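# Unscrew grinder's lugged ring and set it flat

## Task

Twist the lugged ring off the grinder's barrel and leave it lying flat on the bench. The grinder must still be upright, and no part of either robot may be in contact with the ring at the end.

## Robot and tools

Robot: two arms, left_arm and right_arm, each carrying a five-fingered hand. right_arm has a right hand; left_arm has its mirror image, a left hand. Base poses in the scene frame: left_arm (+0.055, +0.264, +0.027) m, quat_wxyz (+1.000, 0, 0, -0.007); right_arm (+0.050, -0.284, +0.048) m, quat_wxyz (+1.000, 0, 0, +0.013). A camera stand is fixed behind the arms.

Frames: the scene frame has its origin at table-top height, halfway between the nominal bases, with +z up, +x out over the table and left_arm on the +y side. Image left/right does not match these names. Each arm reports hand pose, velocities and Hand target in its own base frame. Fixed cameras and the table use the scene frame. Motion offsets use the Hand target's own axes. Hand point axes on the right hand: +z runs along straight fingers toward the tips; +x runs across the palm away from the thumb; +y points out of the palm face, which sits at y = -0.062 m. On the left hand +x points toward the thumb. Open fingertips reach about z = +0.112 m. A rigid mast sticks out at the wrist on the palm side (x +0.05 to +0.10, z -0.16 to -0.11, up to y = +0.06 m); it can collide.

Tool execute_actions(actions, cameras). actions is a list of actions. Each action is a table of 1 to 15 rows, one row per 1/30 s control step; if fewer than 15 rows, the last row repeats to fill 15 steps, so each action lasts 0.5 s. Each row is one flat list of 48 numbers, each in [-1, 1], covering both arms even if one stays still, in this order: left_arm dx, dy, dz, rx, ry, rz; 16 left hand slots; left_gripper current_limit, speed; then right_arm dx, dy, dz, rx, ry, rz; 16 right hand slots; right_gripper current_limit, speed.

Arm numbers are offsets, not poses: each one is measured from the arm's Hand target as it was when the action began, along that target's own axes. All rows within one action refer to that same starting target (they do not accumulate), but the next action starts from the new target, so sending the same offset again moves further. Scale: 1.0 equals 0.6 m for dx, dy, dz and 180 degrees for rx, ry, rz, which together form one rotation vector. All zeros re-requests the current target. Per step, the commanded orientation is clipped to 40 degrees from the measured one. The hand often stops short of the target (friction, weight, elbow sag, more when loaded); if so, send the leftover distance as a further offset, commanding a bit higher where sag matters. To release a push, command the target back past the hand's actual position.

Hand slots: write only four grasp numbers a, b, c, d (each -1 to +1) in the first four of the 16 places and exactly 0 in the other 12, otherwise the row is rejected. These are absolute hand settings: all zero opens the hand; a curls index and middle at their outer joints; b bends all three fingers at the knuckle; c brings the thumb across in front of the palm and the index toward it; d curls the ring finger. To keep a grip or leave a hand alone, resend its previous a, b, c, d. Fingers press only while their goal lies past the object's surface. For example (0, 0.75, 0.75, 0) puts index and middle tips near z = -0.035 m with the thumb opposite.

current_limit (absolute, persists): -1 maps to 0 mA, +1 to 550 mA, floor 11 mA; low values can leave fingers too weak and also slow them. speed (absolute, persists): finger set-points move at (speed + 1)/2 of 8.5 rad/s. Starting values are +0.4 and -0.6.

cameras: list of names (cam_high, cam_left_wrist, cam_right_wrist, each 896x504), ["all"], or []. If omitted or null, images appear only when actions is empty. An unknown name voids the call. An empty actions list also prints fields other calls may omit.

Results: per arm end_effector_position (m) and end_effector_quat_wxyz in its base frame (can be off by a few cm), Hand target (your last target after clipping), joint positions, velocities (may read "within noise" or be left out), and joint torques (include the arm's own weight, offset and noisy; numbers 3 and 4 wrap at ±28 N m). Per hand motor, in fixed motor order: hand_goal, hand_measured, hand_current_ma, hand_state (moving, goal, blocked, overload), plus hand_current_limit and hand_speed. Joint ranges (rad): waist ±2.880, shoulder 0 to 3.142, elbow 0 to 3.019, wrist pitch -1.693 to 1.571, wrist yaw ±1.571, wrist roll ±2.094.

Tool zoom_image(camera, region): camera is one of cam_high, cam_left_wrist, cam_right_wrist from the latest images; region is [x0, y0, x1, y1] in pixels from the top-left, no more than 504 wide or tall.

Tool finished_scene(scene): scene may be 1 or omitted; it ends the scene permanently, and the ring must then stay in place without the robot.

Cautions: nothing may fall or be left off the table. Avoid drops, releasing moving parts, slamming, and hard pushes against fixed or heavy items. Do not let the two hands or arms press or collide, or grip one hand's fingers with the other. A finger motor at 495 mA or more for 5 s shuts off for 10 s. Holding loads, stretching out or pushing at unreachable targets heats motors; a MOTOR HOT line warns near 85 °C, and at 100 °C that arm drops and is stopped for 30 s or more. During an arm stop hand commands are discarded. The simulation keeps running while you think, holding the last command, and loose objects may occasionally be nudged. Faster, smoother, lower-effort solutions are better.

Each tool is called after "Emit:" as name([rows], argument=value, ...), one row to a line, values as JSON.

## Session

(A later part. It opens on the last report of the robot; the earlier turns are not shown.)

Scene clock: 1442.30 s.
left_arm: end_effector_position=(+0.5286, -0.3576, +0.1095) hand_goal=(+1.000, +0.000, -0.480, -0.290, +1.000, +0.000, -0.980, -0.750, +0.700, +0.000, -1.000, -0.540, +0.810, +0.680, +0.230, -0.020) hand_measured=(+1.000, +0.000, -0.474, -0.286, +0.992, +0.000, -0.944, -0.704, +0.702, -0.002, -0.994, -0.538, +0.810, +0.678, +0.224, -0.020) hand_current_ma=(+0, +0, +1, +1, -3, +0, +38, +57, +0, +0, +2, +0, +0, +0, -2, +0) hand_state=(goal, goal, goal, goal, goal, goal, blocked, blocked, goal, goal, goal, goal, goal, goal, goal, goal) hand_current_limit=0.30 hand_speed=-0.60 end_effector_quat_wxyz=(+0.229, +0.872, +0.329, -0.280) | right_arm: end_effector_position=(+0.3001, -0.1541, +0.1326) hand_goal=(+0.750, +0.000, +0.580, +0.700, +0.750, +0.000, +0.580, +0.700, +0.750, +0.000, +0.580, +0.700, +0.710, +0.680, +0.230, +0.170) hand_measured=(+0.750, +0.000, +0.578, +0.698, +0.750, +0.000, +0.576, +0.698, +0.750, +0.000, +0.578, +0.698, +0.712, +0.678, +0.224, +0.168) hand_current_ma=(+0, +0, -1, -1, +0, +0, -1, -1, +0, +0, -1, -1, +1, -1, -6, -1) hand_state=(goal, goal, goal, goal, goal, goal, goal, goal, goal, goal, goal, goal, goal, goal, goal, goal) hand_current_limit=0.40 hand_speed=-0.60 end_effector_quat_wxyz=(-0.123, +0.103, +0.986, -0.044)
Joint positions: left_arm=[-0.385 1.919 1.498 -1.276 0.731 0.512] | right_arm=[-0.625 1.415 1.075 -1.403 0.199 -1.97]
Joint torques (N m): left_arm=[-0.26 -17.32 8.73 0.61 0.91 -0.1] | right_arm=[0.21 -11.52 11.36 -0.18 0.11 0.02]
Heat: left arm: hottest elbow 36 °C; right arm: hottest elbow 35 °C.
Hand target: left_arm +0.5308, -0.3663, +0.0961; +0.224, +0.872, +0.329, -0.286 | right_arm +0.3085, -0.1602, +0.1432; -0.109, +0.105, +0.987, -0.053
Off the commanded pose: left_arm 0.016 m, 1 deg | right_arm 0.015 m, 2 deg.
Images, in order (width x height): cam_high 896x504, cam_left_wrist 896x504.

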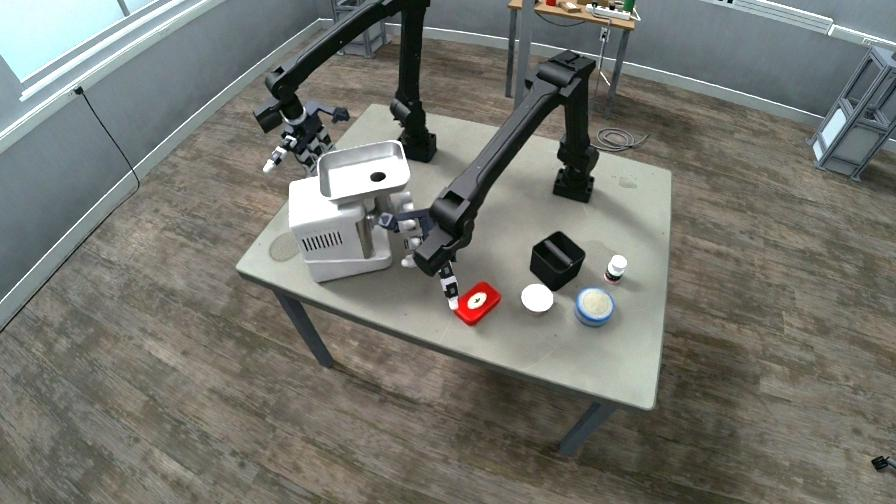

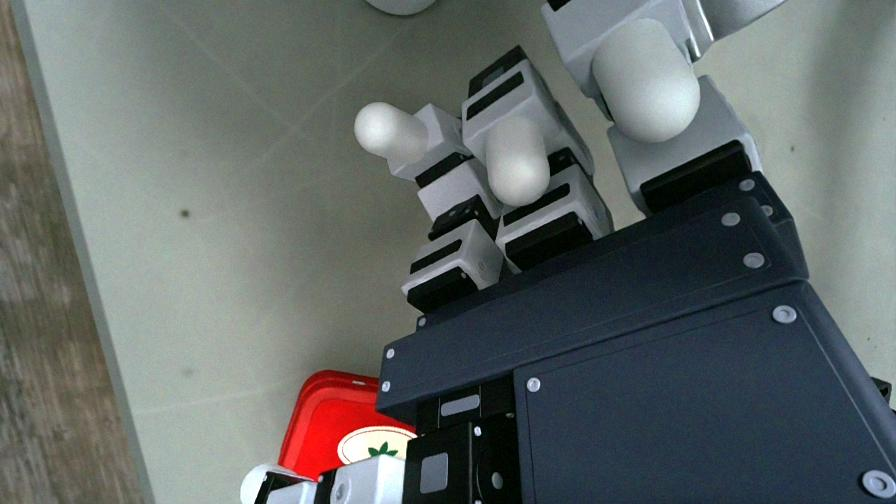

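Emit:
execute_actions([
  [[0.003,-0.006,0.02,0,0,0, 1,-0.2,0,1,0,0,0,0,0,0,0,0,0,0,0,0,0.3,-0.6, 0,0,0,0,0,0, 0,0,0,0,0,0,0,0,0,0,0,0,0,0,0,0,0.4,-0.6]],
  [[0.003,-0.006,0.02,0,0,0, 1,-0.2,0,1,0,0,0,0,0,0,0,0,0,0,0,0,0.3,-0.6, 0,0,0,0,0,0, 0,0,0,0,0,0,0,0,0,0,0,0,0,0,0,0,0.4,-0.6]],
], cameras=["cam_high","cam_left_wrist"])

Emit:
zoom_image(camera="cam_left_wrist", region=[520, 0, 820, 160])

Scene clock: 1451.27 s.
left_arm: end_effector_position=(+0.5249, -0.3664, +0.0946) hand_goal=(+1.000, +0.000, -0.480, -0.290, +1.000, +0.000, -0.980, -0.750, +0.700, +0.000, -1.000, -0.540, +0.810, +0.680, +0.230, -0.020) hand_measured=(+1.000, +0.000, -0.474, -0.286, +0.992, +0.000, -0.944, -0.704, +0.702, -0.002, -0.994, -0.538, +0.810, +0.678, +0.224, -0.020) hand_current_ma=(+0, +0, +1, +1, -3, +0, +38, +57, +0, +0, +2, +0, +0, +0, -2, +0) hand_state=(goal, goal, goal, goal, goal, goal, blocked, blocked, goal, goal, goal, goal, goal, goal, goal, goal) hand_current_limit=0.30 hand_speed=-0.60 end_effector_quat_wxyz=(+0.234, +0.873, +0.328, -0.274) | right_arm: end_effector_position=(+0.3001, -0.1541, +0.1326) hand_goal=(+0.750, +0.000, +0.580, +0.700, +0.750, +0.000, +0.580, +0.700, +0.750, +0.000, +0.580, +0.700, +0.710, +0.680, +0.230, +0.170) hand_measured=(+0.750, +0.000, +0.578, +0.698, +0.750, +0.000, +0.576, +0.698, +0.750, +0.000, +0.578, +0.698, +0.712, +0.678, +0.224, +0.168) hand_current_ma=(+0, +0, -1, -1, +0, +0, -1, -1, +0, +0, -1, -1, +1, -1, -6, -1) hand_state=(goal, goal, goal, goal, goal, goal, goal, goal, goal, goal, goal, goal, goal, goal, goal, goal) hand_current_limit=0.40 hand_speed=-0.60 end_effector_quat_wxyz=(-0.123, +0.103, +0.986, -0.044)
Joint positions: left_arm=[-0.403 1.925 1.462 -1.2 0.733 0.486] | right_arm=[-0.625 1.415 1.075 -1.403 0.199 -1.97]
Joint torques (N m): left_arm=[-0.62 -17.38 7.3 0.62 0.91 -0.07] | right_arm=[-0.03 -11.46 11.29 -0.17 0.13 0.02]
Heat: left arm: hottest elbow 35 °C; right arm: hottest elbow 35 °C.
Hand target: left_arm +0.5196, -0.3737, +0.0747; +0.224, +0.872, +0.329, -0.285 | right_arm +0.3085, -0.1602, +0.1432; -0.109, +0.105, +0.987, -0.053
Off the commanded pose: left_arm 0.022 m, 2 deg | right_arm 0.015 m, 2 deg.
Images, in order (width x height): cam_high 896x504, cam_left_wrist 896x504.

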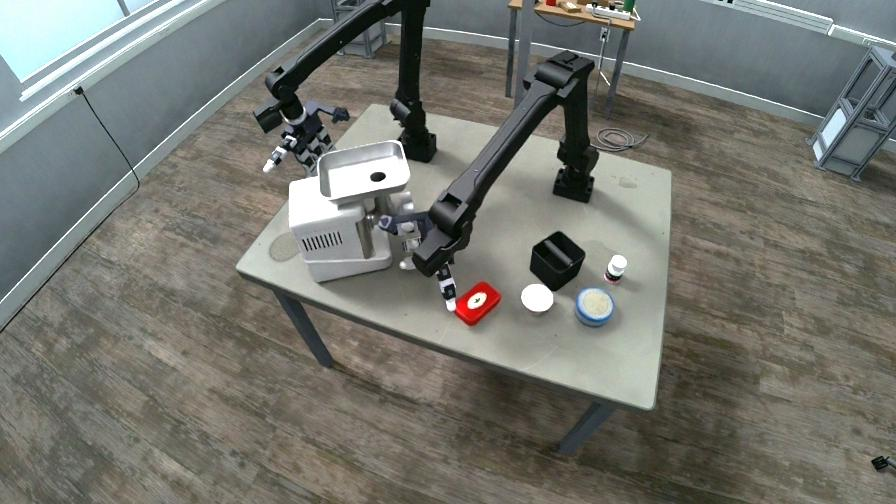

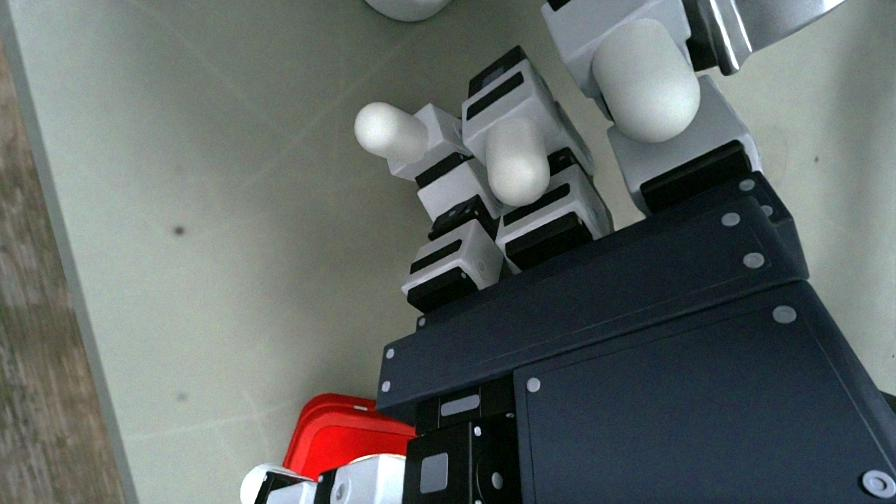

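Scaled by 1.680 from the camera's 896x504 image, which has a finer 1280x720 frame.

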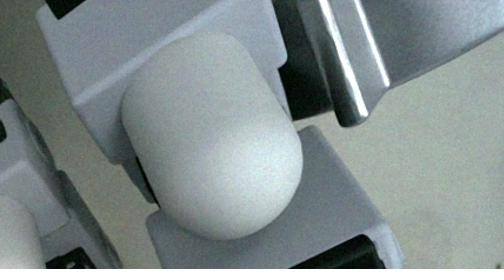

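Emit:
execute_actions([
  [[0,-0.006,0.02,0,0,0, 1,-0.2,0,1,0,0,0,0,0,0,0,0,0,0,0,0,0.5,-0.6, 0,0,0,0,0,0, 0,0,0,0,0,0,0,0,0,0,0,0,0,0,0,0,0.4,-0.6]],
  [[0,-0.006,0.02,0,0,0, 1,-0.2,0,1,0,0,0,0,0,0,0,0,0,0,0,0,0.5,-0.6, 0,0,0,0,0,0, 0,0,0,0,0,0,0,0,0,0,0,0,0,0,0,0,0.4,-0.6]],
], cameras=["cam_high","cam_left_wrist"])

Emit:
zoom_image(camera="cam_left_wrist", region=[520, 0, 820, 160])

Emit:
zoom_image(camera="cam_high", region=[385, 185, 430, 230])

Scene clock: 1456.40 s.
left_arm: end_effector_position=(+0.5219, -0.3692, +0.0819) hand_goal=(+1.000, +0.000, -0.480, -0.290, +1.000, +0.000, -0.980, -0.750, +0.700, +0.000, -1.000, -0.540, +0.810, +0.680, +0.230, -0.020) hand_measured=(+1.000, +0.000, -0.474, -0.286, +0.992, +0.000, -0.944, -0.704, +0.718, +0.000, -0.994, -0.538, +0.810, +0.678, +0.224, -0.020) hand_current_ma=(+0, +0, +1, +1, -3, +0, +38, +57, +13, +0, +2, +0, +0, +0, -2, +0) hand_state=(goal, goal, goal, goal, goal, goal, blocked, blocked, goal, goal, goal, goal, goal, goal, goal, goal) hand_current_limit=0.50 hand_speed=-0.60 end_effector_quat_wxyz=(+0.242, +0.871, +0.333, -0.270) | right_arm: end_effector_position=(+0.3001, -0.1541, +0.1326) hand_goal=(+0.750, +0.000, +0.580, +0.700, +0.750, +0.000, +0.580, +0.700, +0.750, +0.000, +0.580, +0.700, +0.710, +0.680, +0.230, +0.170) hand_measured=(+0.750, +0.000, +0.578, +0.698, +0.750, +0.000, +0.576, +0.698, +0.750, +0.000, +0.578, +0.698, +0.712, +0.678, +0.224, +0.168) hand_current_ma=(+0, +0, -1, -1, +0, +0, -1, -1, +0, +0, -1, -1, +1, -1, -6, -1) hand_state=(goal, goal, goal, goal, goal, goal, goal, goal, goal, goal, goal, goal, goal, goal, goal, goal) hand_current_limit=0.40 hand_speed=-0.60 end_effector_quat_wxyz=(-0.123, +0.103, +0.986, -0.044)
Joint positions: left_arm=[-0.411 1.925 1.421 -1.127 0.74 0.454] | right_arm=[-0.625 1.415 1.075 -1.403 0.199 -1.97]
Joint torques (N m): left_arm=[-2.08 -17.38 6.13 0.87 0.74 -0.06] | right_arm=[0.15 -11.52 11.3 -0.24 0.14 0.04]
Heat: left arm: hottest elbow 35 °C; right arm: hottest elbow 35 °C.
Hand target: left_arm +0.5061, -0.3827, +0.0557; +0.224, +0.872, +0.329, -0.285 | right_arm +0.3085, -0.1602, +0.1432; -0.109, +0.105, +0.987, -0.053
Off the commanded pose: left_arm 0.034 m, 3 deg | right_arm 0.015 m, 2 deg.
Images, in order (width x height): cam_high 896x504, cam_left_wrist 896x504.

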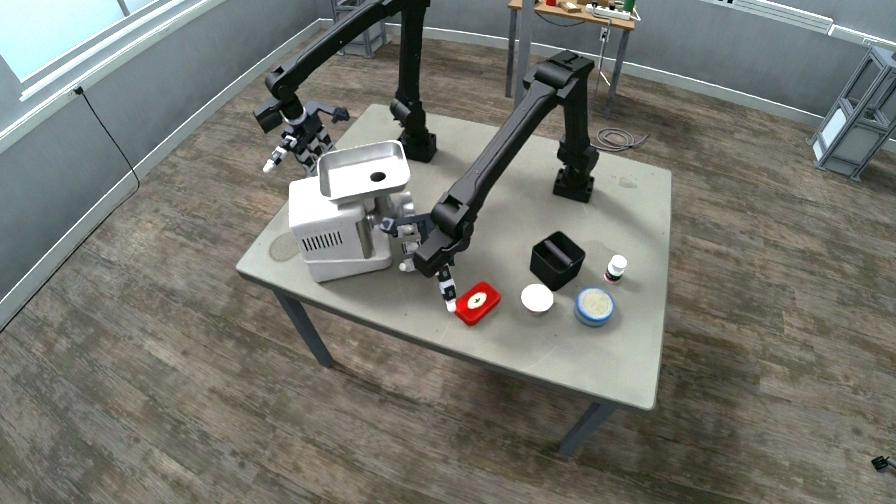

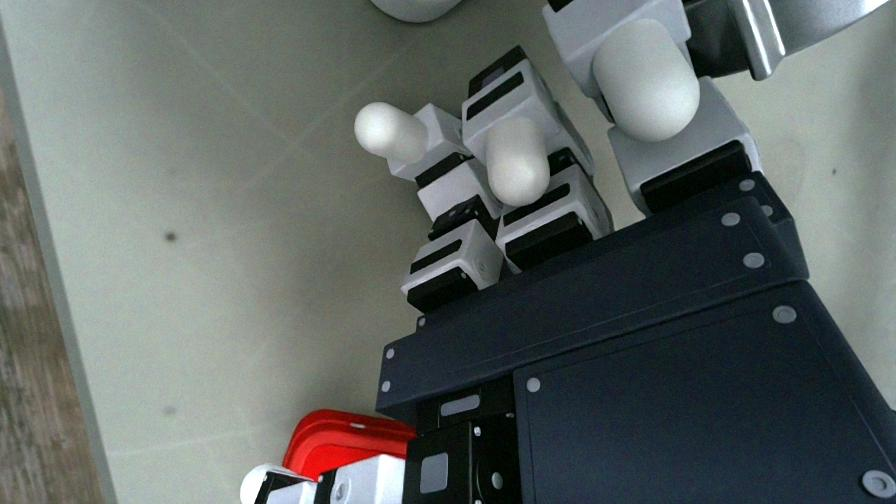

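Scaled by 1.680 from the camera's 896x504 image, which has a finer 1280x720 frame.

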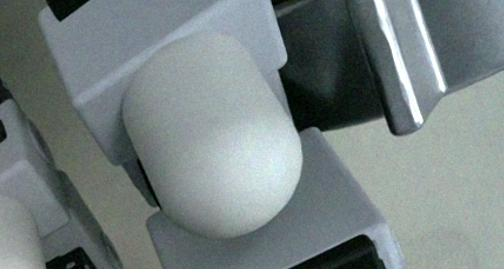

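Scaled by 11.200 from the camera's 896x504 image, which has a finer 1280x720 frame.

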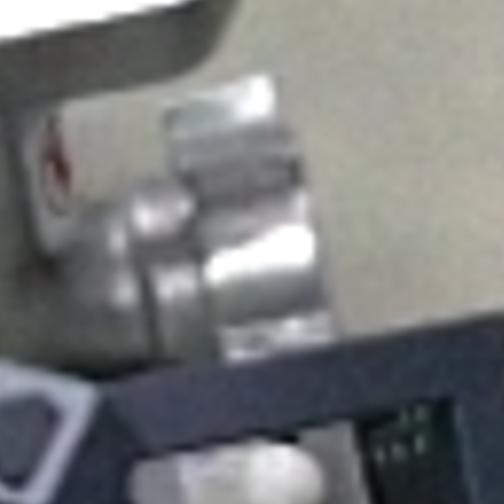

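Emit:
execute_actions([
  [[0,-0.006,0.02,0,0,0, 1,-0.2,0,1,0,0,0,0,0,0,0,0,0,0,0,0,0.5,-0.6, 0,0,0,0,0,0, 0,0,0,0,0,0,0,0,0,0,0,0,0,0,0,0,0.4,-0.6]],
  [[0,-0.006,0.02,0,0,0, 1,-0.2,0,1,0,0,0,0,0,0,0,0,0,0,0,0,0.5,-0.6, 0,0,0,0,0,0, 0,0,0,0,0,0,0,0,0,0,0,0,0,0,0,0,0.4,-0.6]],
], cameras=["cam_high","cam_left_wrist"])

Emit:
zoom_image(camera="cam_left_wrist", region=[520, 0, 820, 160])

Emit:
zoom_image(camera="cam_high", region=[385, 185, 430, 230])

Scene clock: 1461.70 s.
left_arm: end_effector_position=(+0.5221, -0.3690, +0.0814) hand_goal=(+1.000, +0.000, -0.480, -0.290, +1.000, +0.000, -0.980, -0.750, +0.700, +0.000, -1.000, -0.540, +0.810, +0.680, +0.230, -0.020) hand_measured=(+1.000, +0.000, -0.474, -0.286, +0.992, +0.000, -0.944, -0.704, +0.754, +0.002, -0.994, -0.538, +0.810, +0.678, +0.224, -0.020) hand_current_ma=(+0, +0, +1, +1, -3, +0, +38, +57, +81, +0, +2, +0, +0, +0, -2, +0) hand_state=(goal, goal, goal, goal, goal, goal, blocked, blocked, blocked, goal, goal, goal, goal, goal, goal, goal) hand_current_limit=0.50 hand_speed=-0.60 end_effector_quat_wxyz=(+0.257, +0.866, +0.338, -0.264) | right_arm: end_effector_position=(+0.3001, -0.1541, +0.1326) hand_goal=(+0.750, +0.000, +0.580, +0.700, +0.750, +0.000, +0.580, +0.700, +0.750, +0.000, +0.580, +0.700, +0.710, +0.680, +0.230, +0.170) hand_measured=(+0.750, +0.000, +0.578, +0.698, +0.750, +0.000, +0.576, +0.698, +0.750, +0.000, +0.578, +0.698, +0.712, +0.678, +0.224, +0.168) hand_current_ma=(+0, +0, -1, -1, +0, +0, -1, -1, +0, +0, -1, -1, +1, -1, -6, -1) hand_state=(goal, goal, goal, goal, goal, goal, goal, goal, goal, goal, goal, goal, goal, goal, goal, goal) hand_current_limit=0.40 hand_speed=-0.60 end_effector_quat_wxyz=(-0.123, +0.103, +0.986, -0.044)
Joint positions: left_arm=[-0.411 1.91 1.384 -1.061 0.755 0.422] | right_arm=[-0.625 1.415 1.075 -1.403 0.199 -1.97]
Joint torques (N m): left_arm=[-3.96 -15.33 4.72 1.05 0.2 -0.04] | right_arm=[0.21 -11.75 11.34 -0.24 0.13 0.03]
Heat: left arm: hottest elbow 35 °C; right arm: hottest elbow 35 °C.
Hand target: left_arm +0.4927, -0.3917, +0.0365; +0.224, +0.872, +0.329, -0.285 | right_arm +0.3085, -0.1602, +0.1432; -0.109, +0.105, +0.987, -0.053
Off the commanded pose: left_arm 0.058 m, 5 deg | right_arm 0.015 m, 2 deg.
Images, in order (width x height): cam_high 896x504, cam_left_wrist 896x504.

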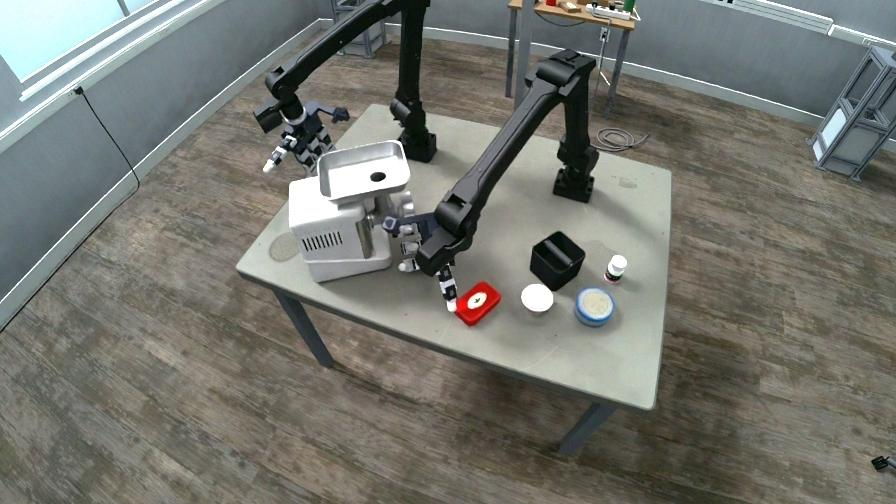

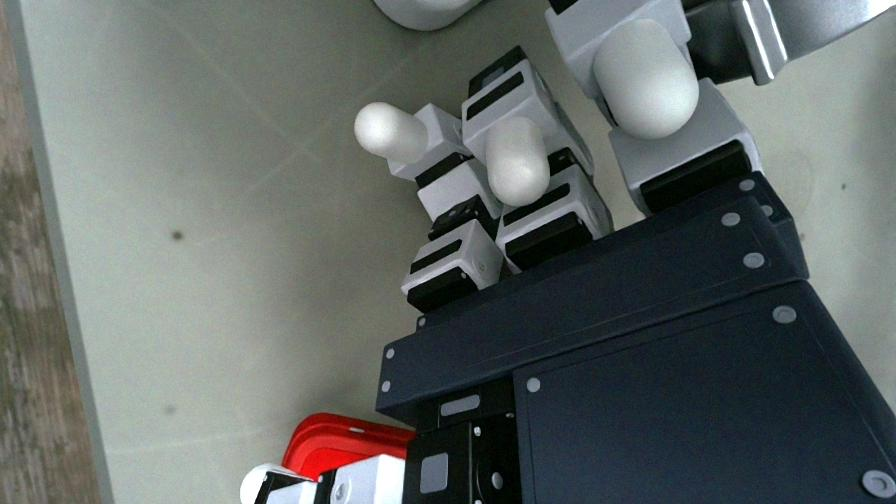

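Scaled by 1.680 from the camera's 896x504 image, which has a finer 1280x720 frame.

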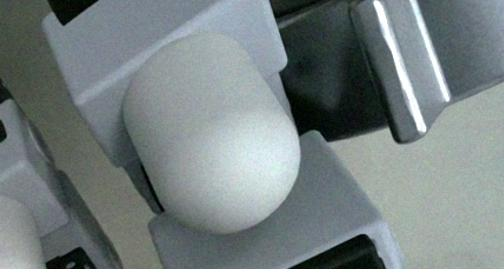

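Scaled by 11.200 from the camera's 896x504 image, which has a finer 1280x720 frame.

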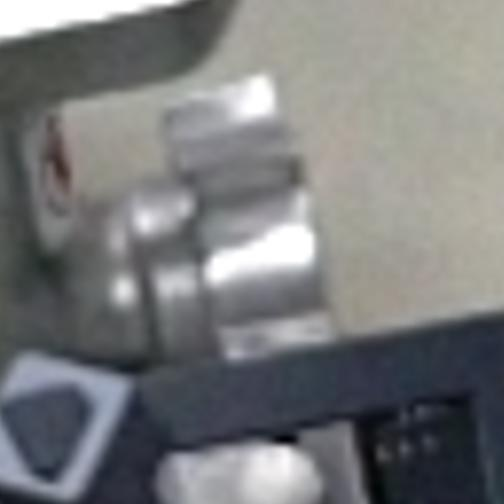

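Emit:
execute_actions([
  [[0.021,-0.007,0.0247,0,0,0, 1,-0.2,0,1,0,0,0,0,0,0,0,0,0,0,0,0,0.7,-0.6, 0,0,0,0,0,0, 0,0,0,0,0,0,0,0,0,0,0,0,0,0,0,0,0.4,-0.6]],
  [[0.021,-0.007,0.0247,0,0,0, 1,-0.2,0,1,0,0,0,0,0,0,0,0,0,0,0,0,0.7,-0.6, 0,0,0,0,0,0, 0,0,0,0,0,0,0,0,0,0,0,0,0,0,0,0,0.4,-0.6]],
], cameras=["cam_high","cam_left_wrist"])

Emit:
zoom_image(camera="cam_left_wrist", region=[520, 0, 820, 160])

Emit:
zoom_image(camera="cam_high", region=[385, 185, 430, 230])

Scene clock: 1469.07 s.
left_arm: end_effector_position=(+0.5233, -0.3705, +0.0808) hand_goal=(+1.000, +0.000, -0.480, -0.290, +1.000, +0.000, -0.980, -0.750, +0.700, +0.000, -1.000, -0.540, +0.810, +0.680, +0.230, -0.020) hand_measured=(+1.000, +0.000, -0.474, -0.286, +0.992, +0.000, -0.944, -0.704, +0.796, +0.008, -0.996, -0.538, +0.810, +0.678, +0.224, -0.020) hand_current_ma=(+0, +0, +1, +1, -3, +0, +38, +57, +214, +2, +1, +0, +0, +0, -2, +0) hand_state=(goal, goal, goal, goal, goal, goal, blocked, blocked, blocked, goal, goal, goal, goal, goal, goal, goal) hand_current_limit=0.70 hand_speed=-0.60 end_effector_quat_wxyz=(+0.279, +0.862, +0.333, -0.262) | right_arm: end_effector_position=(+0.3001, -0.1541, +0.1326) hand_goal=(+0.750, +0.000, +0.580, +0.700, +0.750, +0.000, +0.580, +0.700, +0.750, +0.000, +0.580, +0.700, +0.710, +0.680, +0.230, +0.170) hand_measured=(+0.750, +0.000, +0.578, +0.698, +0.750, +0.000, +0.576, +0.698, +0.750, +0.000, +0.578, +0.698, +0.712, +0.678, +0.224, +0.168) hand_current_ma=(+0, +0, -1, -1, +0, +0, -1, -1, +0, +0, -1, -1, +1, -1, -6, -1) hand_state=(goal, goal, goal, goal, goal, goal, goal, goal, goal, goal, goal, goal, goal, goal, goal, goal) hand_current_limit=0.40 hand_speed=-0.60 end_effector_quat_wxyz=(-0.123, +0.103, +0.986, -0.044)
Joint positions: left_arm=[-0.407 1.907 1.357 -1.001 0.785 0.418] | right_arm=[-0.625 1.415 1.075 -1.403 0.199 -1.97]
Joint torques (N m): left_arm=[-4.13 -10.99 3.69 2 -0.98 0.07] | right_arm=[0.32 -11.22 11.29 -0.14 0.12 0.04]
Heat: left arm: hottest elbow 35 °C; right arm: hottest elbow 35 °C.
Hand target: left_arm +0.4921, -0.3918, -0.0033; +0.224, +0.872, +0.329, -0.285 | right_arm +0.3085, -0.1602, +0.1432; -0.109, +0.105, +0.987, -0.053
Off the commanded pose: left_arm 0.092 m, 7 deg | right_arm 0.015 m, 2 deg.
Images, in order (width x height): cam_high 896x504, cam_left_wrist 896x504.

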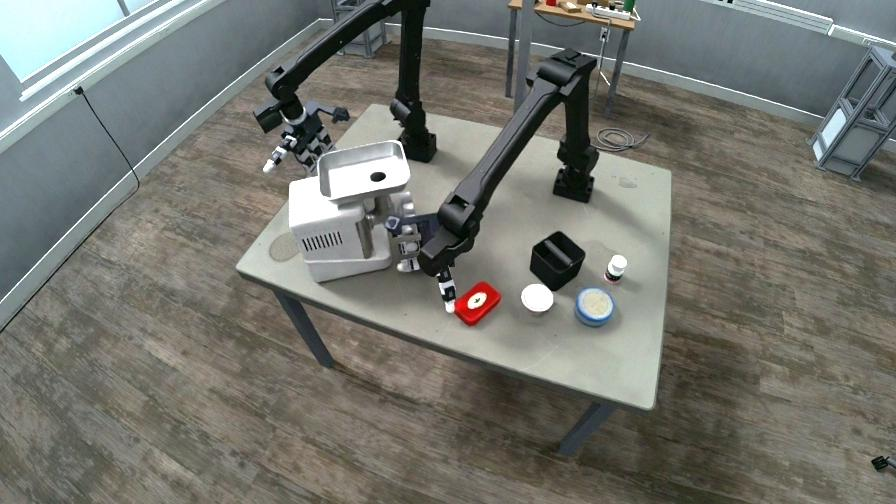

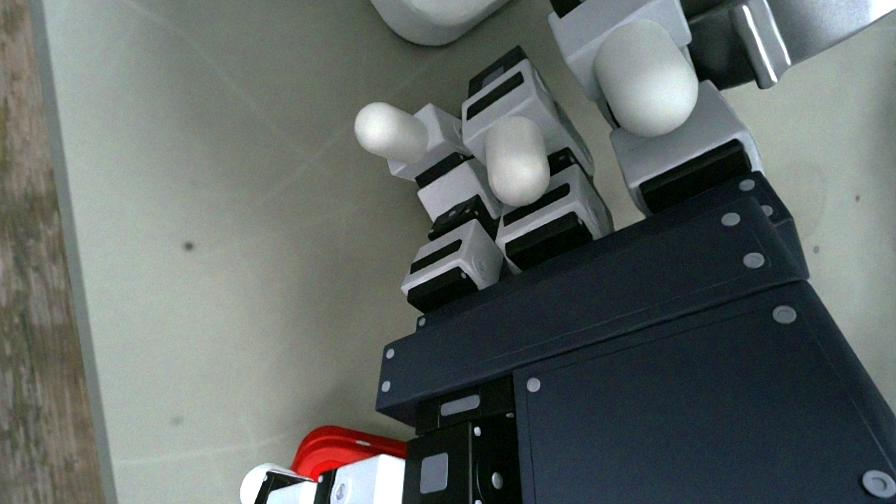

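Scaled by 1.680 from the camera's 896x504 image, which has a finer 1280x720 frame.

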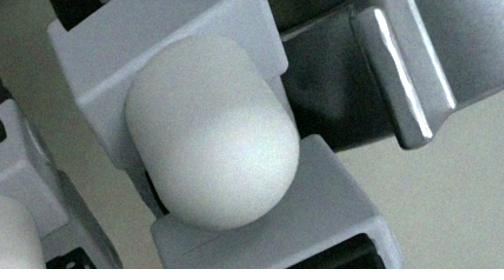

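Scaled by 11.200 from the camera's 896x504 image, which has a finer 1280x720 frame.

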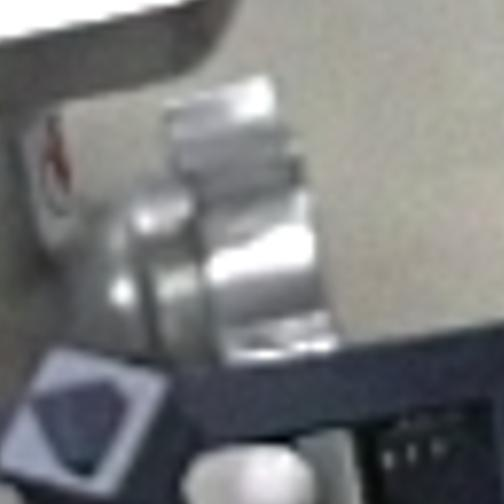

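Emit:
execute_actions([
  [[-0.0239,0.0131,-0.0762,0,0,0, 1,-0.2,0,1,0,0,0,0,0,0,0,0,0,0,0,0,0.7,-0.6, 0,0,0,0,0,0, 0,0,0,0,0,0,0,0,0,0,0,0,0,0,0,0,0.4,-0.6]],
  [[-0.0239,0.0131,-0.0762,0,0,0, 1,-0.2,0,1,0,0,0,0,0,0,0,0,0,0,0,0,0.7,-0.6, 0,0,0,0,0,0, 0,0,0,0,0,0,0,0,0,0,0,0,0,0,0,0,0.4,-0.6]],
], cameras=["cam_left_wrist"])

Emit:
zoom_image(camera="cam_left_wrist", region=[520, 0, 896, 200])

Scene clock: 1487.20 s.
left_arm: end_effector_position=(+0.5104, -0.3559, +0.0807) hand_goal=(+1.000, +0.000, -0.480, -0.290, +1.000, +0.000, -0.980, -0.750, +0.700, +0.000, -1.000, -0.540, +0.810, +0.680, +0.230, -0.020) hand_measured=(+1.000, +0.000, -0.474, -0.286, +0.992, +0.000, -0.944, -0.704, +0.684, +0.020, -1.000, -0.538, +0.810, +0.678, +0.224, -0.020) hand_current_ma=(+0, +0, +1, +1, -3, +0, +38, +57, -10, +11, +0, +0, +0, +0, -2, +0) hand_state=(goal, goal, goal, goal, goal, goal, blocked, blocked, goal, goal, goal, goal, goal, goal, goal, goal) hand_current_limit=0.70 hand_speed=-0.60 end_effector_quat_wxyz=(+0.219, +0.871, +0.338, -0.281) | right_arm: end_effector_position=(+0.3001, -0.1541, +0.1326) hand_goal=(+0.750, +0.000, +0.580, +0.700, +0.750, +0.000, +0.580, +0.700, +0.750, +0.000, +0.580, +0.700, +0.710, +0.680, +0.230, +0.170) hand_measured=(+0.750, +0.000, +0.578, +0.698, +0.750, +0.000, +0.576, +0.698, +0.750, +0.000, +0.578, +0.698, +0.712, +0.678, +0.224, +0.168) hand_current_ma=(+0, +0, -1, -1, +0, +0, -1, -1, +0, +0, -1, -1, +1, -1, -6, -1) hand_state=(goal, goal, goal, goal, goal, goal, goal, goal, goal, goal, goal, goal, goal, goal, goal, goal) hand_current_limit=0.40 hand_speed=-0.60 end_effector_quat_wxyz=(-0.123, +0.103, +0.986, -0.044)
Joint positions: left_arm=[-0.4 1.909 1.409 -1.192 0.721 0.476] | right_arm=[-0.625 1.415 1.075 -1.403 0.199 -1.97]
Joint torques (N m): left_arm=[0.79 -17.79 10.36 -0.64 1.35 0.23] | right_arm=[0.26 -11.34 11.36 -0.16 0.12 0.03]
Heat: left arm: hottest elbow 34 °C; right arm: hottest elbow 35 °C.
Hand target: left_arm +0.5172, -0.3625, +0.0858; +0.224, +0.872, +0.329, -0.285 | right_arm +0.3085, -0.1602, +0.1432; -0.109, +0.105, +0.987, -0.053
Off the commanded pose: left_arm 0.011 m, 1 deg | right_arm 0.015 m, 2 deg.
Images, in order (width x height): cam_left_wrist 896x504.

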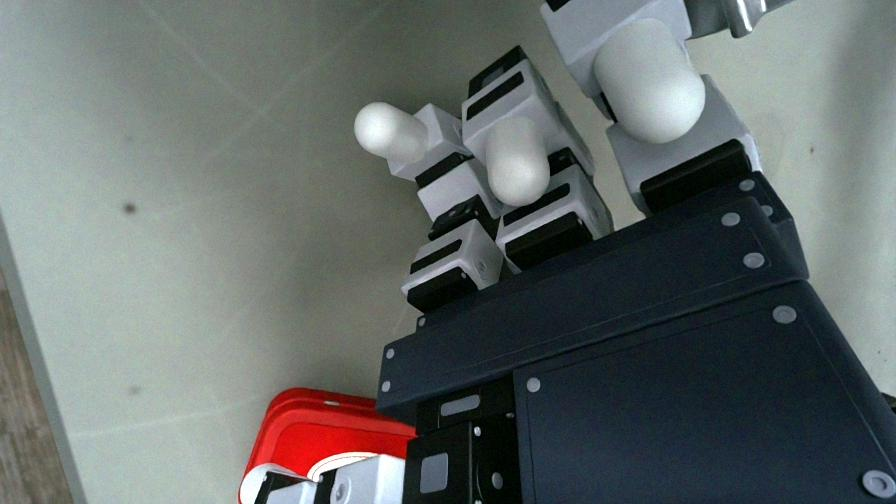

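Scaled by 1.340 from the camera's 896x504 image, which has a finer 1280x720 frame.

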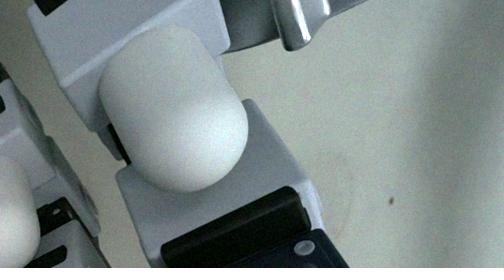

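Emit:
execute_actions([
  [[0.02,-0.012,0.045,0,0,0, 1,-0.2,0,1,0,0,0,0,0,0,0,0,0,0,0,0,0.7,-0.6, 0,0,0,0,0,0, 0,0,0,0,0,0,0,0,0,0,0,0,0,0,0,0,0.4,-0.6]],
  [[0.03,-0.0105,0.037,0,0,0, 1,-0.2,0,1,0,0,0,0,0,0,0,0,0,0,0,0,0.7,-0.6, 0,0,0,0,0,0, 0,0,0,0,0,0,0,0,0,0,0,0,0,0,0,0,0.4,-0.6]],
  [[0.03,-0.0105,0.037,0,0,0, 1,-0.2,0,1,0,0,0,0,0,0,0,0,0,0,0,0,0.7,-0.6, 0,0,0,0,0,0, 0,0,0,0,0,0,0,0,0,0,0,0,0,0,0,0,0.4,-0.6]],
], cameras=["cam_left_wrist"])

Emit:
zoom_image(camera="cam_left_wrist", region=[520, 0, 896, 200])

Scene clock: 1499.57 s.
left_arm: end_effector_position=(+0.5200, -0.3635, +0.0737) hand_goal=(+1.000, +0.000, -0.480, -0.290, +1.000, +0.000, -0.980, -0.750, +0.700, +0.000, -1.000, -0.540, +0.810, +0.680, +0.230, -0.020) hand_measured=(+1.000, +0.000, -0.474, -0.286, +0.992, +0.000, -0.944, -0.704, +0.752, -0.064, -1.000, -0.538, +0.810, +0.678, +0.224, -0.020) hand_current_ma=(+0, +0, +1, +1, -3, +0, +38, +57, +79, -79, +0, +0, +0, +0, -2, +0) hand_state=(goal, goal, goal, goal, goal, goal, blocked, blocked, blocked, blocked, goal, goal, goal, goal, goal, goal) hand_current_limit=0.70 hand_speed=-0.60 end_effector_quat_wxyz=(+0.267, +0.867, +0.322, -0.270) | right_arm: end_effector_position=(+0.3001, -0.1541, +0.1326) hand_goal=(+0.750, +0.000, +0.580, +0.700, +0.750, +0.000, +0.580, +0.700, +0.750, +0.000, +0.580, +0.700, +0.710, +0.680, +0.230, +0.170) hand_measured=(+0.750, +0.000, +0.578, +0.698, +0.750, +0.000, +0.576, +0.698, +0.750, +0.000, +0.578, +0.698, +0.712, +0.678, +0.224, +0.168) hand_current_ma=(+0, +0, -1, -1, +0, +0, -1, -1, +0, +0, -1, -1, +1, -1, -6, -1) hand_state=(goal, goal, goal, goal, goal, goal, goal, goal, goal, goal, goal, goal, goal, goal, goal, goal) hand_current_limit=0.40 hand_speed=-0.60 end_effector_quat_wxyz=(-0.123, +0.103, +0.986, -0.044)
Joint positions: left_arm=[-0.394 1.925 1.371 -1.058 0.778 0.484] | right_arm=[-0.625 1.415 1.075 -1.403 0.199 -1.97]
Joint torques (N m): left_arm=[-0.79 -10.93 4.89 2 -0.79 0.02] | right_arm=[0.03 -11.58 11.33 -0.17 0.11 0.04]
Heat: left arm: hottest elbow 34 °C; right arm: hottest elbow 35 °C.
Hand target: left_arm +0.5082, -0.3688, -0.0019; +0.224, +0.872, +0.329, -0.285 | right_arm +0.3085, -0.1602, +0.1432; -0.109, +0.105, +0.987, -0.053
Off the commanded pose: left_arm 0.077 m, 5 deg | right_arm 0.015 m, 2 deg.
Images, in order (width x height): cam_left_wrist 896x504.

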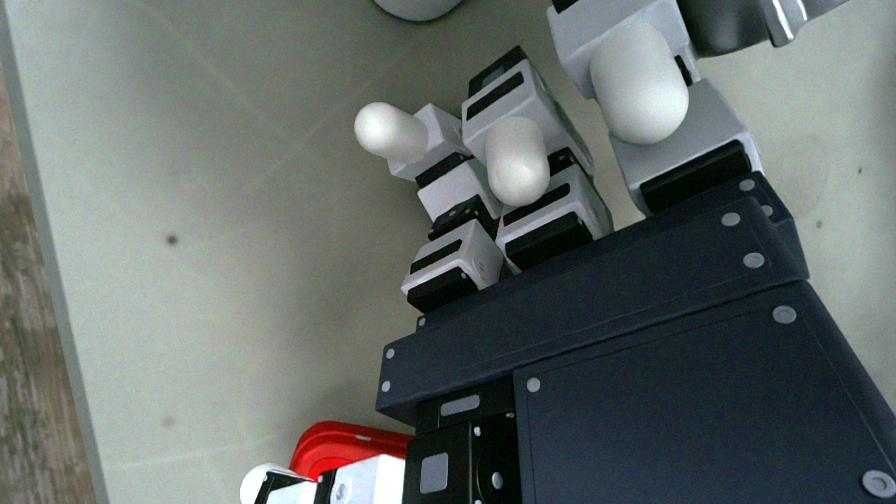

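Scaled by 1.340 from the camera's 896x504 image, which has a finer 1280x720 frame.

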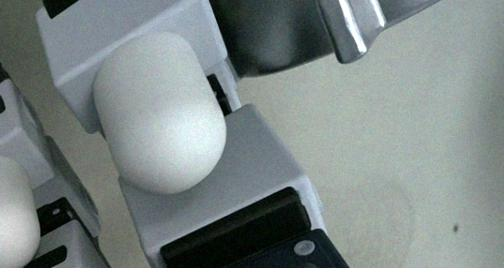

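Emit:
execute_actions([
  [[0.03,-0.0105,0.037,0,0,0, 1,-0.2,0,1,0,0,0,0,0,0,0,0,0,0,0,0,0.7,-0.6, 0,0,0,0,0,0, 0,0,0,0,0,0,0,0,0,0,0,0,0,0,0,0,0.4,-0.6]],
], cameras=["cam_left_wrist", "cam_high"])

Emit:
zoom_image(camera="cam_high", region=[385, 185, 430, 230])

Emit:
zoom_image(camera="cam_left_wrist", region=[520, 0, 896, 200])

Scene clock: 1502.80 s.
left_arm: end_effector_position=(+0.5268, -0.3646, +0.0659) hand_goal=(+1.000, +0.000, -0.480, -0.290, +1.000, +0.000, -0.980, -0.750, +0.700, +0.000, -1.000, -0.540, +0.810, +0.680, +0.230, -0.020) hand_measured=(+0.982, -0.088, -0.526, -0.286, +0.992, +0.000, -0.944, -0.704, +0.710, -0.002, -1.000, -0.538, +0.810, +0.678, +0.224, -0.020) hand_current_ma=(-14, -135, -58, +1, -3, +0, +38, +57, +5, +0, +0, +0, +0, +0, -2, +0) hand_state=(goal, blocked, blocked, goal, goal, goal, blocked, blocked, goal, goal, goal, goal, goal, goal, goal, goal) hand_current_limit=0.70 hand_speed=-0.60 end_effector_quat_wxyz=(+0.284, +0.871, +0.311, -0.253) | right_arm: end_effector_position=(+0.3001, -0.1541, +0.1326) hand_goal=(+0.750, +0.000, +0.580, +0.700, +0.750, +0.000, +0.580, +0.700, +0.750, +0.000, +0.580, +0.700, +0.710, +0.680, +0.230, +0.170) hand_measured=(+0.750, +0.000, +0.578, +0.698, +0.750, +0.000, +0.576, +0.698, +0.750, +0.000, +0.578, +0.698, +0.712, +0.678, +0.224, +0.168) hand_current_ma=(+0, +0, -1, -1, +0, +0, -1, -1, +0, +0, -1, -1, +1, -1, -6, -1) hand_state=(goal, goal, goal, goal, goal, goal, goal, goal, goal, goal, goal, goal, goal, goal, goal, goal) hand_current_limit=0.40 hand_speed=-0.60 end_effector_quat_wxyz=(-0.123, +0.103, +0.986, -0.044)
Joint positions: left_arm=[-0.39 1.938 1.352 -0.981 0.78 0.494] | right_arm=[-0.625 1.415 1.075 -1.403 0.199 -1.97]
Joint torques (N m): left_arm=[-1.32 -9.11 4.33 1.62 -0.94 -0.1] | right_arm=[0.15 -11.46 11.37 -0.21 0.14 0.04]
Heat: left arm: hottest elbow 34 °C; right arm: hottest elbow 35 °C.
Hand target: left_arm +0.5073, -0.3693, -0.0310; +0.224, +0.872, +0.329, -0.285 | right_arm +0.3085, -0.1602, +0.1432; -0.109, +0.105, +0.987, -0.053
Off the commanded pose: left_arm 0.099 m, 8 deg | right_arm 0.015 m, 2 deg.
Images, in order (width x height): cam_high 896x504, cam_left_wrist 896x504.

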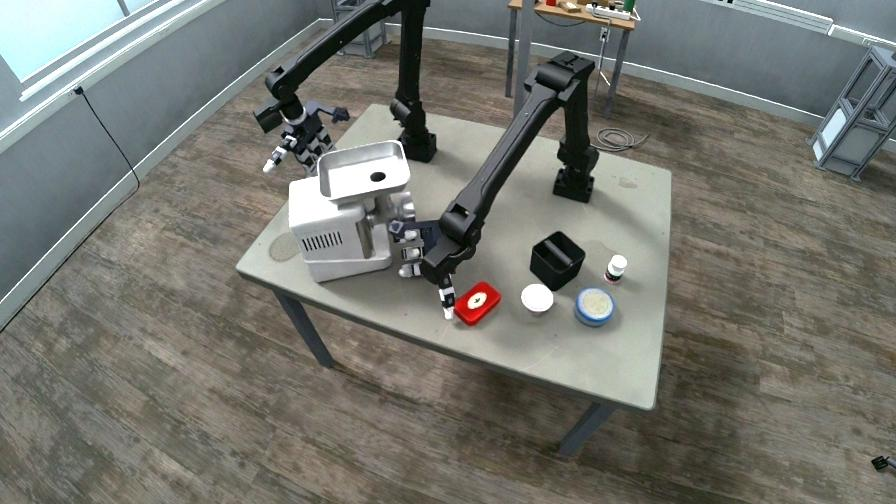

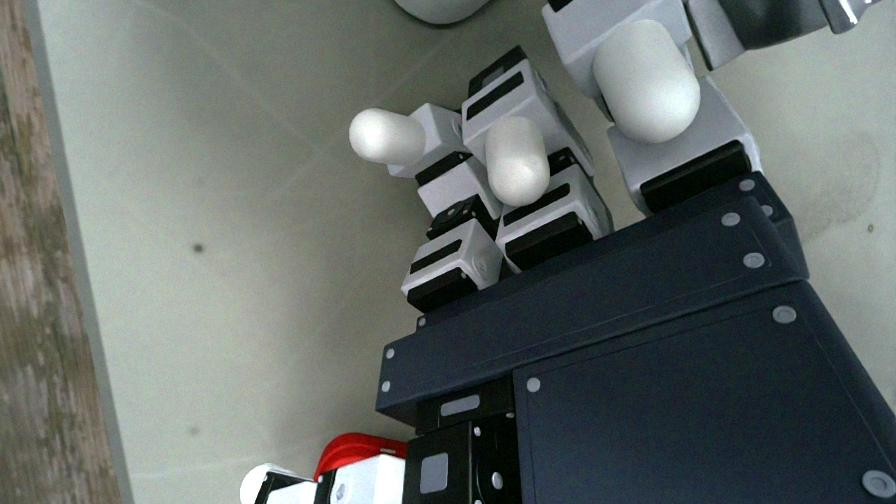

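Scaled by 11.200 from the camera's 896x504 image, which has a finer 1280x720 frame.

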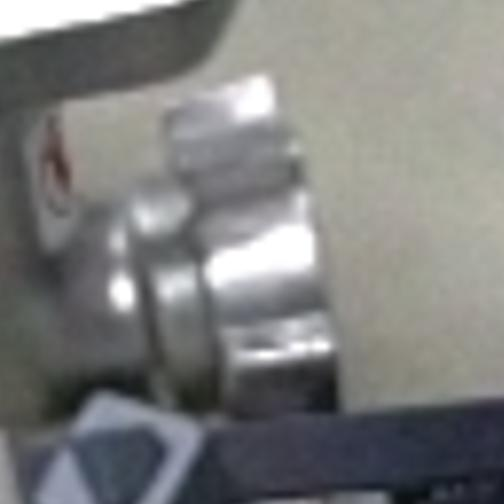

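Scaled by 1.340 from the camera's 896x504 image, which has a finer 1280x720 frame.

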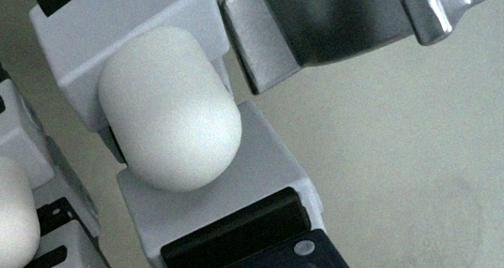

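Emit:
execute_actions([
  [[-0.0425,0.0335,-0.079,0,0,0, 1,-0.2,0,1,0,0,0,0,0,0,0,0,0,0,0,0,0.3,-0.6, 0,0,0,0,0,0, 0,0,0,0,0,0,0,0,0,0,0,0,0,0,0,0,0.4,-0.6]],
  [[-0.0425,0.0335,-0.079,0,0,0, 1,-0.2,0,1,0,0,0,0,0,0,0,0,0,0,0,0,0.3,-0.6, 0,0,0,0,0,0, 0,0,0,0,0,0,0,0,0,0,0,0,0,0,0,0,0.4,-0.6]],
  [[0.0167,0.014,-0.056,0,0,0, 1,-0.1,0.2,1,0,0,0,0,0,0,0,0,0,0,0,0,0.3,-0.6, 0,0,0,0,0,0, 0,0,0,0,0,0,0,0,0,0,0,0,0,0,0,0,0.4,-0.6]],
  [[-0.012,-0.0572,-0.0278,0,0,0, 1,0,0.4,1,0,0,0,0,0,0,0,0,0,0,0,0,0.3,-0.6, 0,0,0,0,0,0, 0,0,0,0,0,0,0,0,0,0,0,0,0,0,0,0,0.4,-0.6]],
  [[-0.012,-0.0572,-0.0278,0,0,0, 1,0,0.4,1,0,0,0,0,0,0,0,0,0,0,0,0,0.3,-0.6, 0,0,0,0,0,0, 0,0,0,0,0,0,0,0,0,0,0,0,0,0,0,0,0.4,-0.6]],
  [[-0.012,-0.0572,-0.0278,0,0,0, 1,0,0.4,1,0,0,0,0,0,0,0,0,0,0,0,0,0.3,-0.6, 0,0,0,0,0,0, 0,0,0,0,0,0,0,0,0,0,0,0,0,0,0,0,0.4,-0.6]],
  [[-0.012,-0.0572,-0.0278,0,0,0, 1,0,0.4,1,0,0,0,0,0,0,0,0,0,0,0,0,0.3,-0.6, 0,0,0,0,0,0, 0,0,0,0,0,0,0,0,0,0,0,0,0,0,0,0,0.4,-0.6]],
], cameras=["cam_high","cam_left_wrist"])

Emit:
zoom_image(camera="cam_high", region=[360, 170, 520, 330])

Scene clock: 1640.40 s.
left_arm: end_effector_position=(+0.4726, -0.2318, +0.1370) hand_goal=(+0.810, +0.000, -0.640, -0.250, +0.700, +0.000, -1.000, -0.630, +0.500, +0.000, -1.000, -0.500, +0.130, +0.680, +0.130, -0.040) hand_measured=(+0.812, -0.002, -0.634, -0.252, +0.704, +0.000, -0.996, -0.634, +0.508, -0.002, -1.000, -0.502, +0.140, +0.678, +0.128, -0.038) hand_current_ma=(+1, +0, +2, -1, +1, +0, +1, -1, +3, +0, +0, +0, +4, +0, +0, +0) hand_state=(goal, goal, goal, goal, goal, goal, goal, goal, goal, goal, goal, goal, goal, goal, goal, goal) hand_current_limit=0.30 hand_speed=-0.60 end_effector_quat_wxyz=(+0.224, +0.872, +0.328, -0.285) | right_arm: end_effector_position=(+0.3001, -0.1541, +0.1326) hand_goal=(+0.750, +0.000, +0.580, +0.700, +0.750, +0.000, +0.580, +0.700, +0.750, +0.000, +0.580, +0.700, +0.710, +0.680, +0.230, +0.170) hand_measured=(+0.750, +0.000, +0.578, +0.698, +0.750, +0.000, +0.576, +0.698, +0.750, +0.000, +0.578, +0.698, +0.712, +0.678, +0.224, +0.168) hand_current_ma=(+0, +0, -1, -1, +0, +0, -1, -1, +0, +0, -1, -1, +1, -1, -6, -1) hand_state=(goal, goal, goal, goal, goal, goal, goal, goal, goal, goal, goal, goal, goal, goal, goal, goal) hand_current_limit=0.40 hand_speed=-0.60 end_effector_quat_wxyz=(-0.123, +0.103, +0.986, -0.044)
Joint positions: left_arm=[-0.178 1.718 1.278 -1.448 0.684 0.786] | right_arm=[-0.625 1.415 1.075 -1.403 0.199 -1.97]
Joint torques (N m): left_arm=[1.55 -17.14 6.86 -0.42 0.74 0.15] | right_arm=[0.38 -11.52 11.29 -0.17 0.14 0.03]
Heat: left arm: hottest elbow 32 °C; right arm: hottest elbow 35 °C.
Hand target: left_arm +0.4699, -0.2272, +0.1398; +0.224, +0.872, +0.329, -0.285 | right_arm +0.3085, -0.1602, +0.1432; -0.109, +0.105, +0.987, -0.053
Off the commanded pose: left_arm 0.006 m, 0 deg | right_arm 0.015 m, 2 deg.
Images, in order (width x height): cam_high 896x504, cam_left_wrist 896x504.

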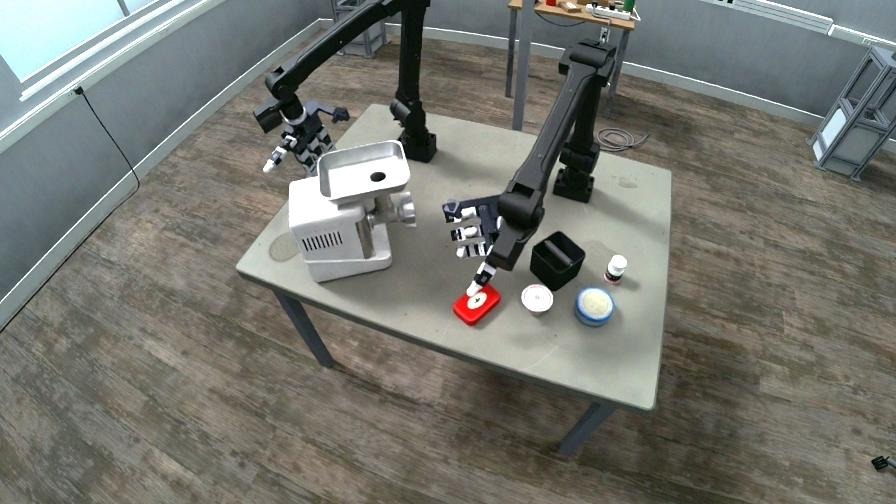

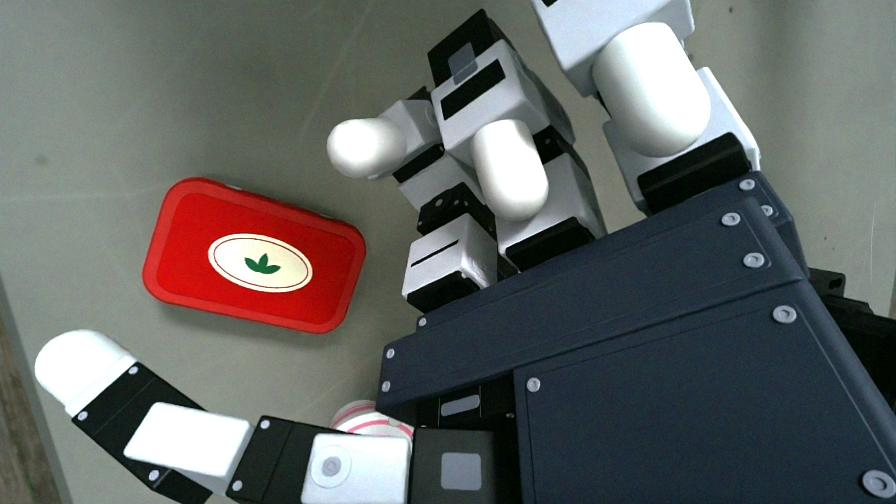

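Scaled by 3.150 from the camera's 896x504 image, which has a finer 1280x720 frame.

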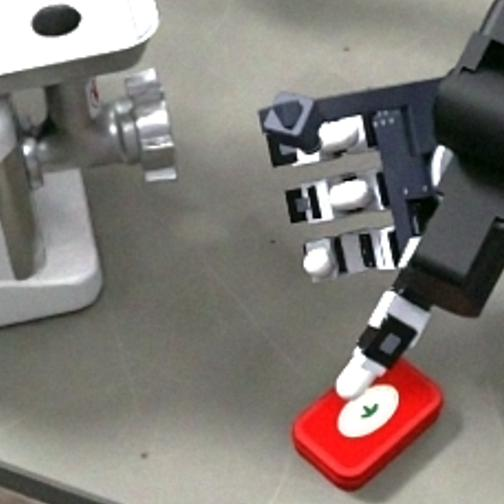

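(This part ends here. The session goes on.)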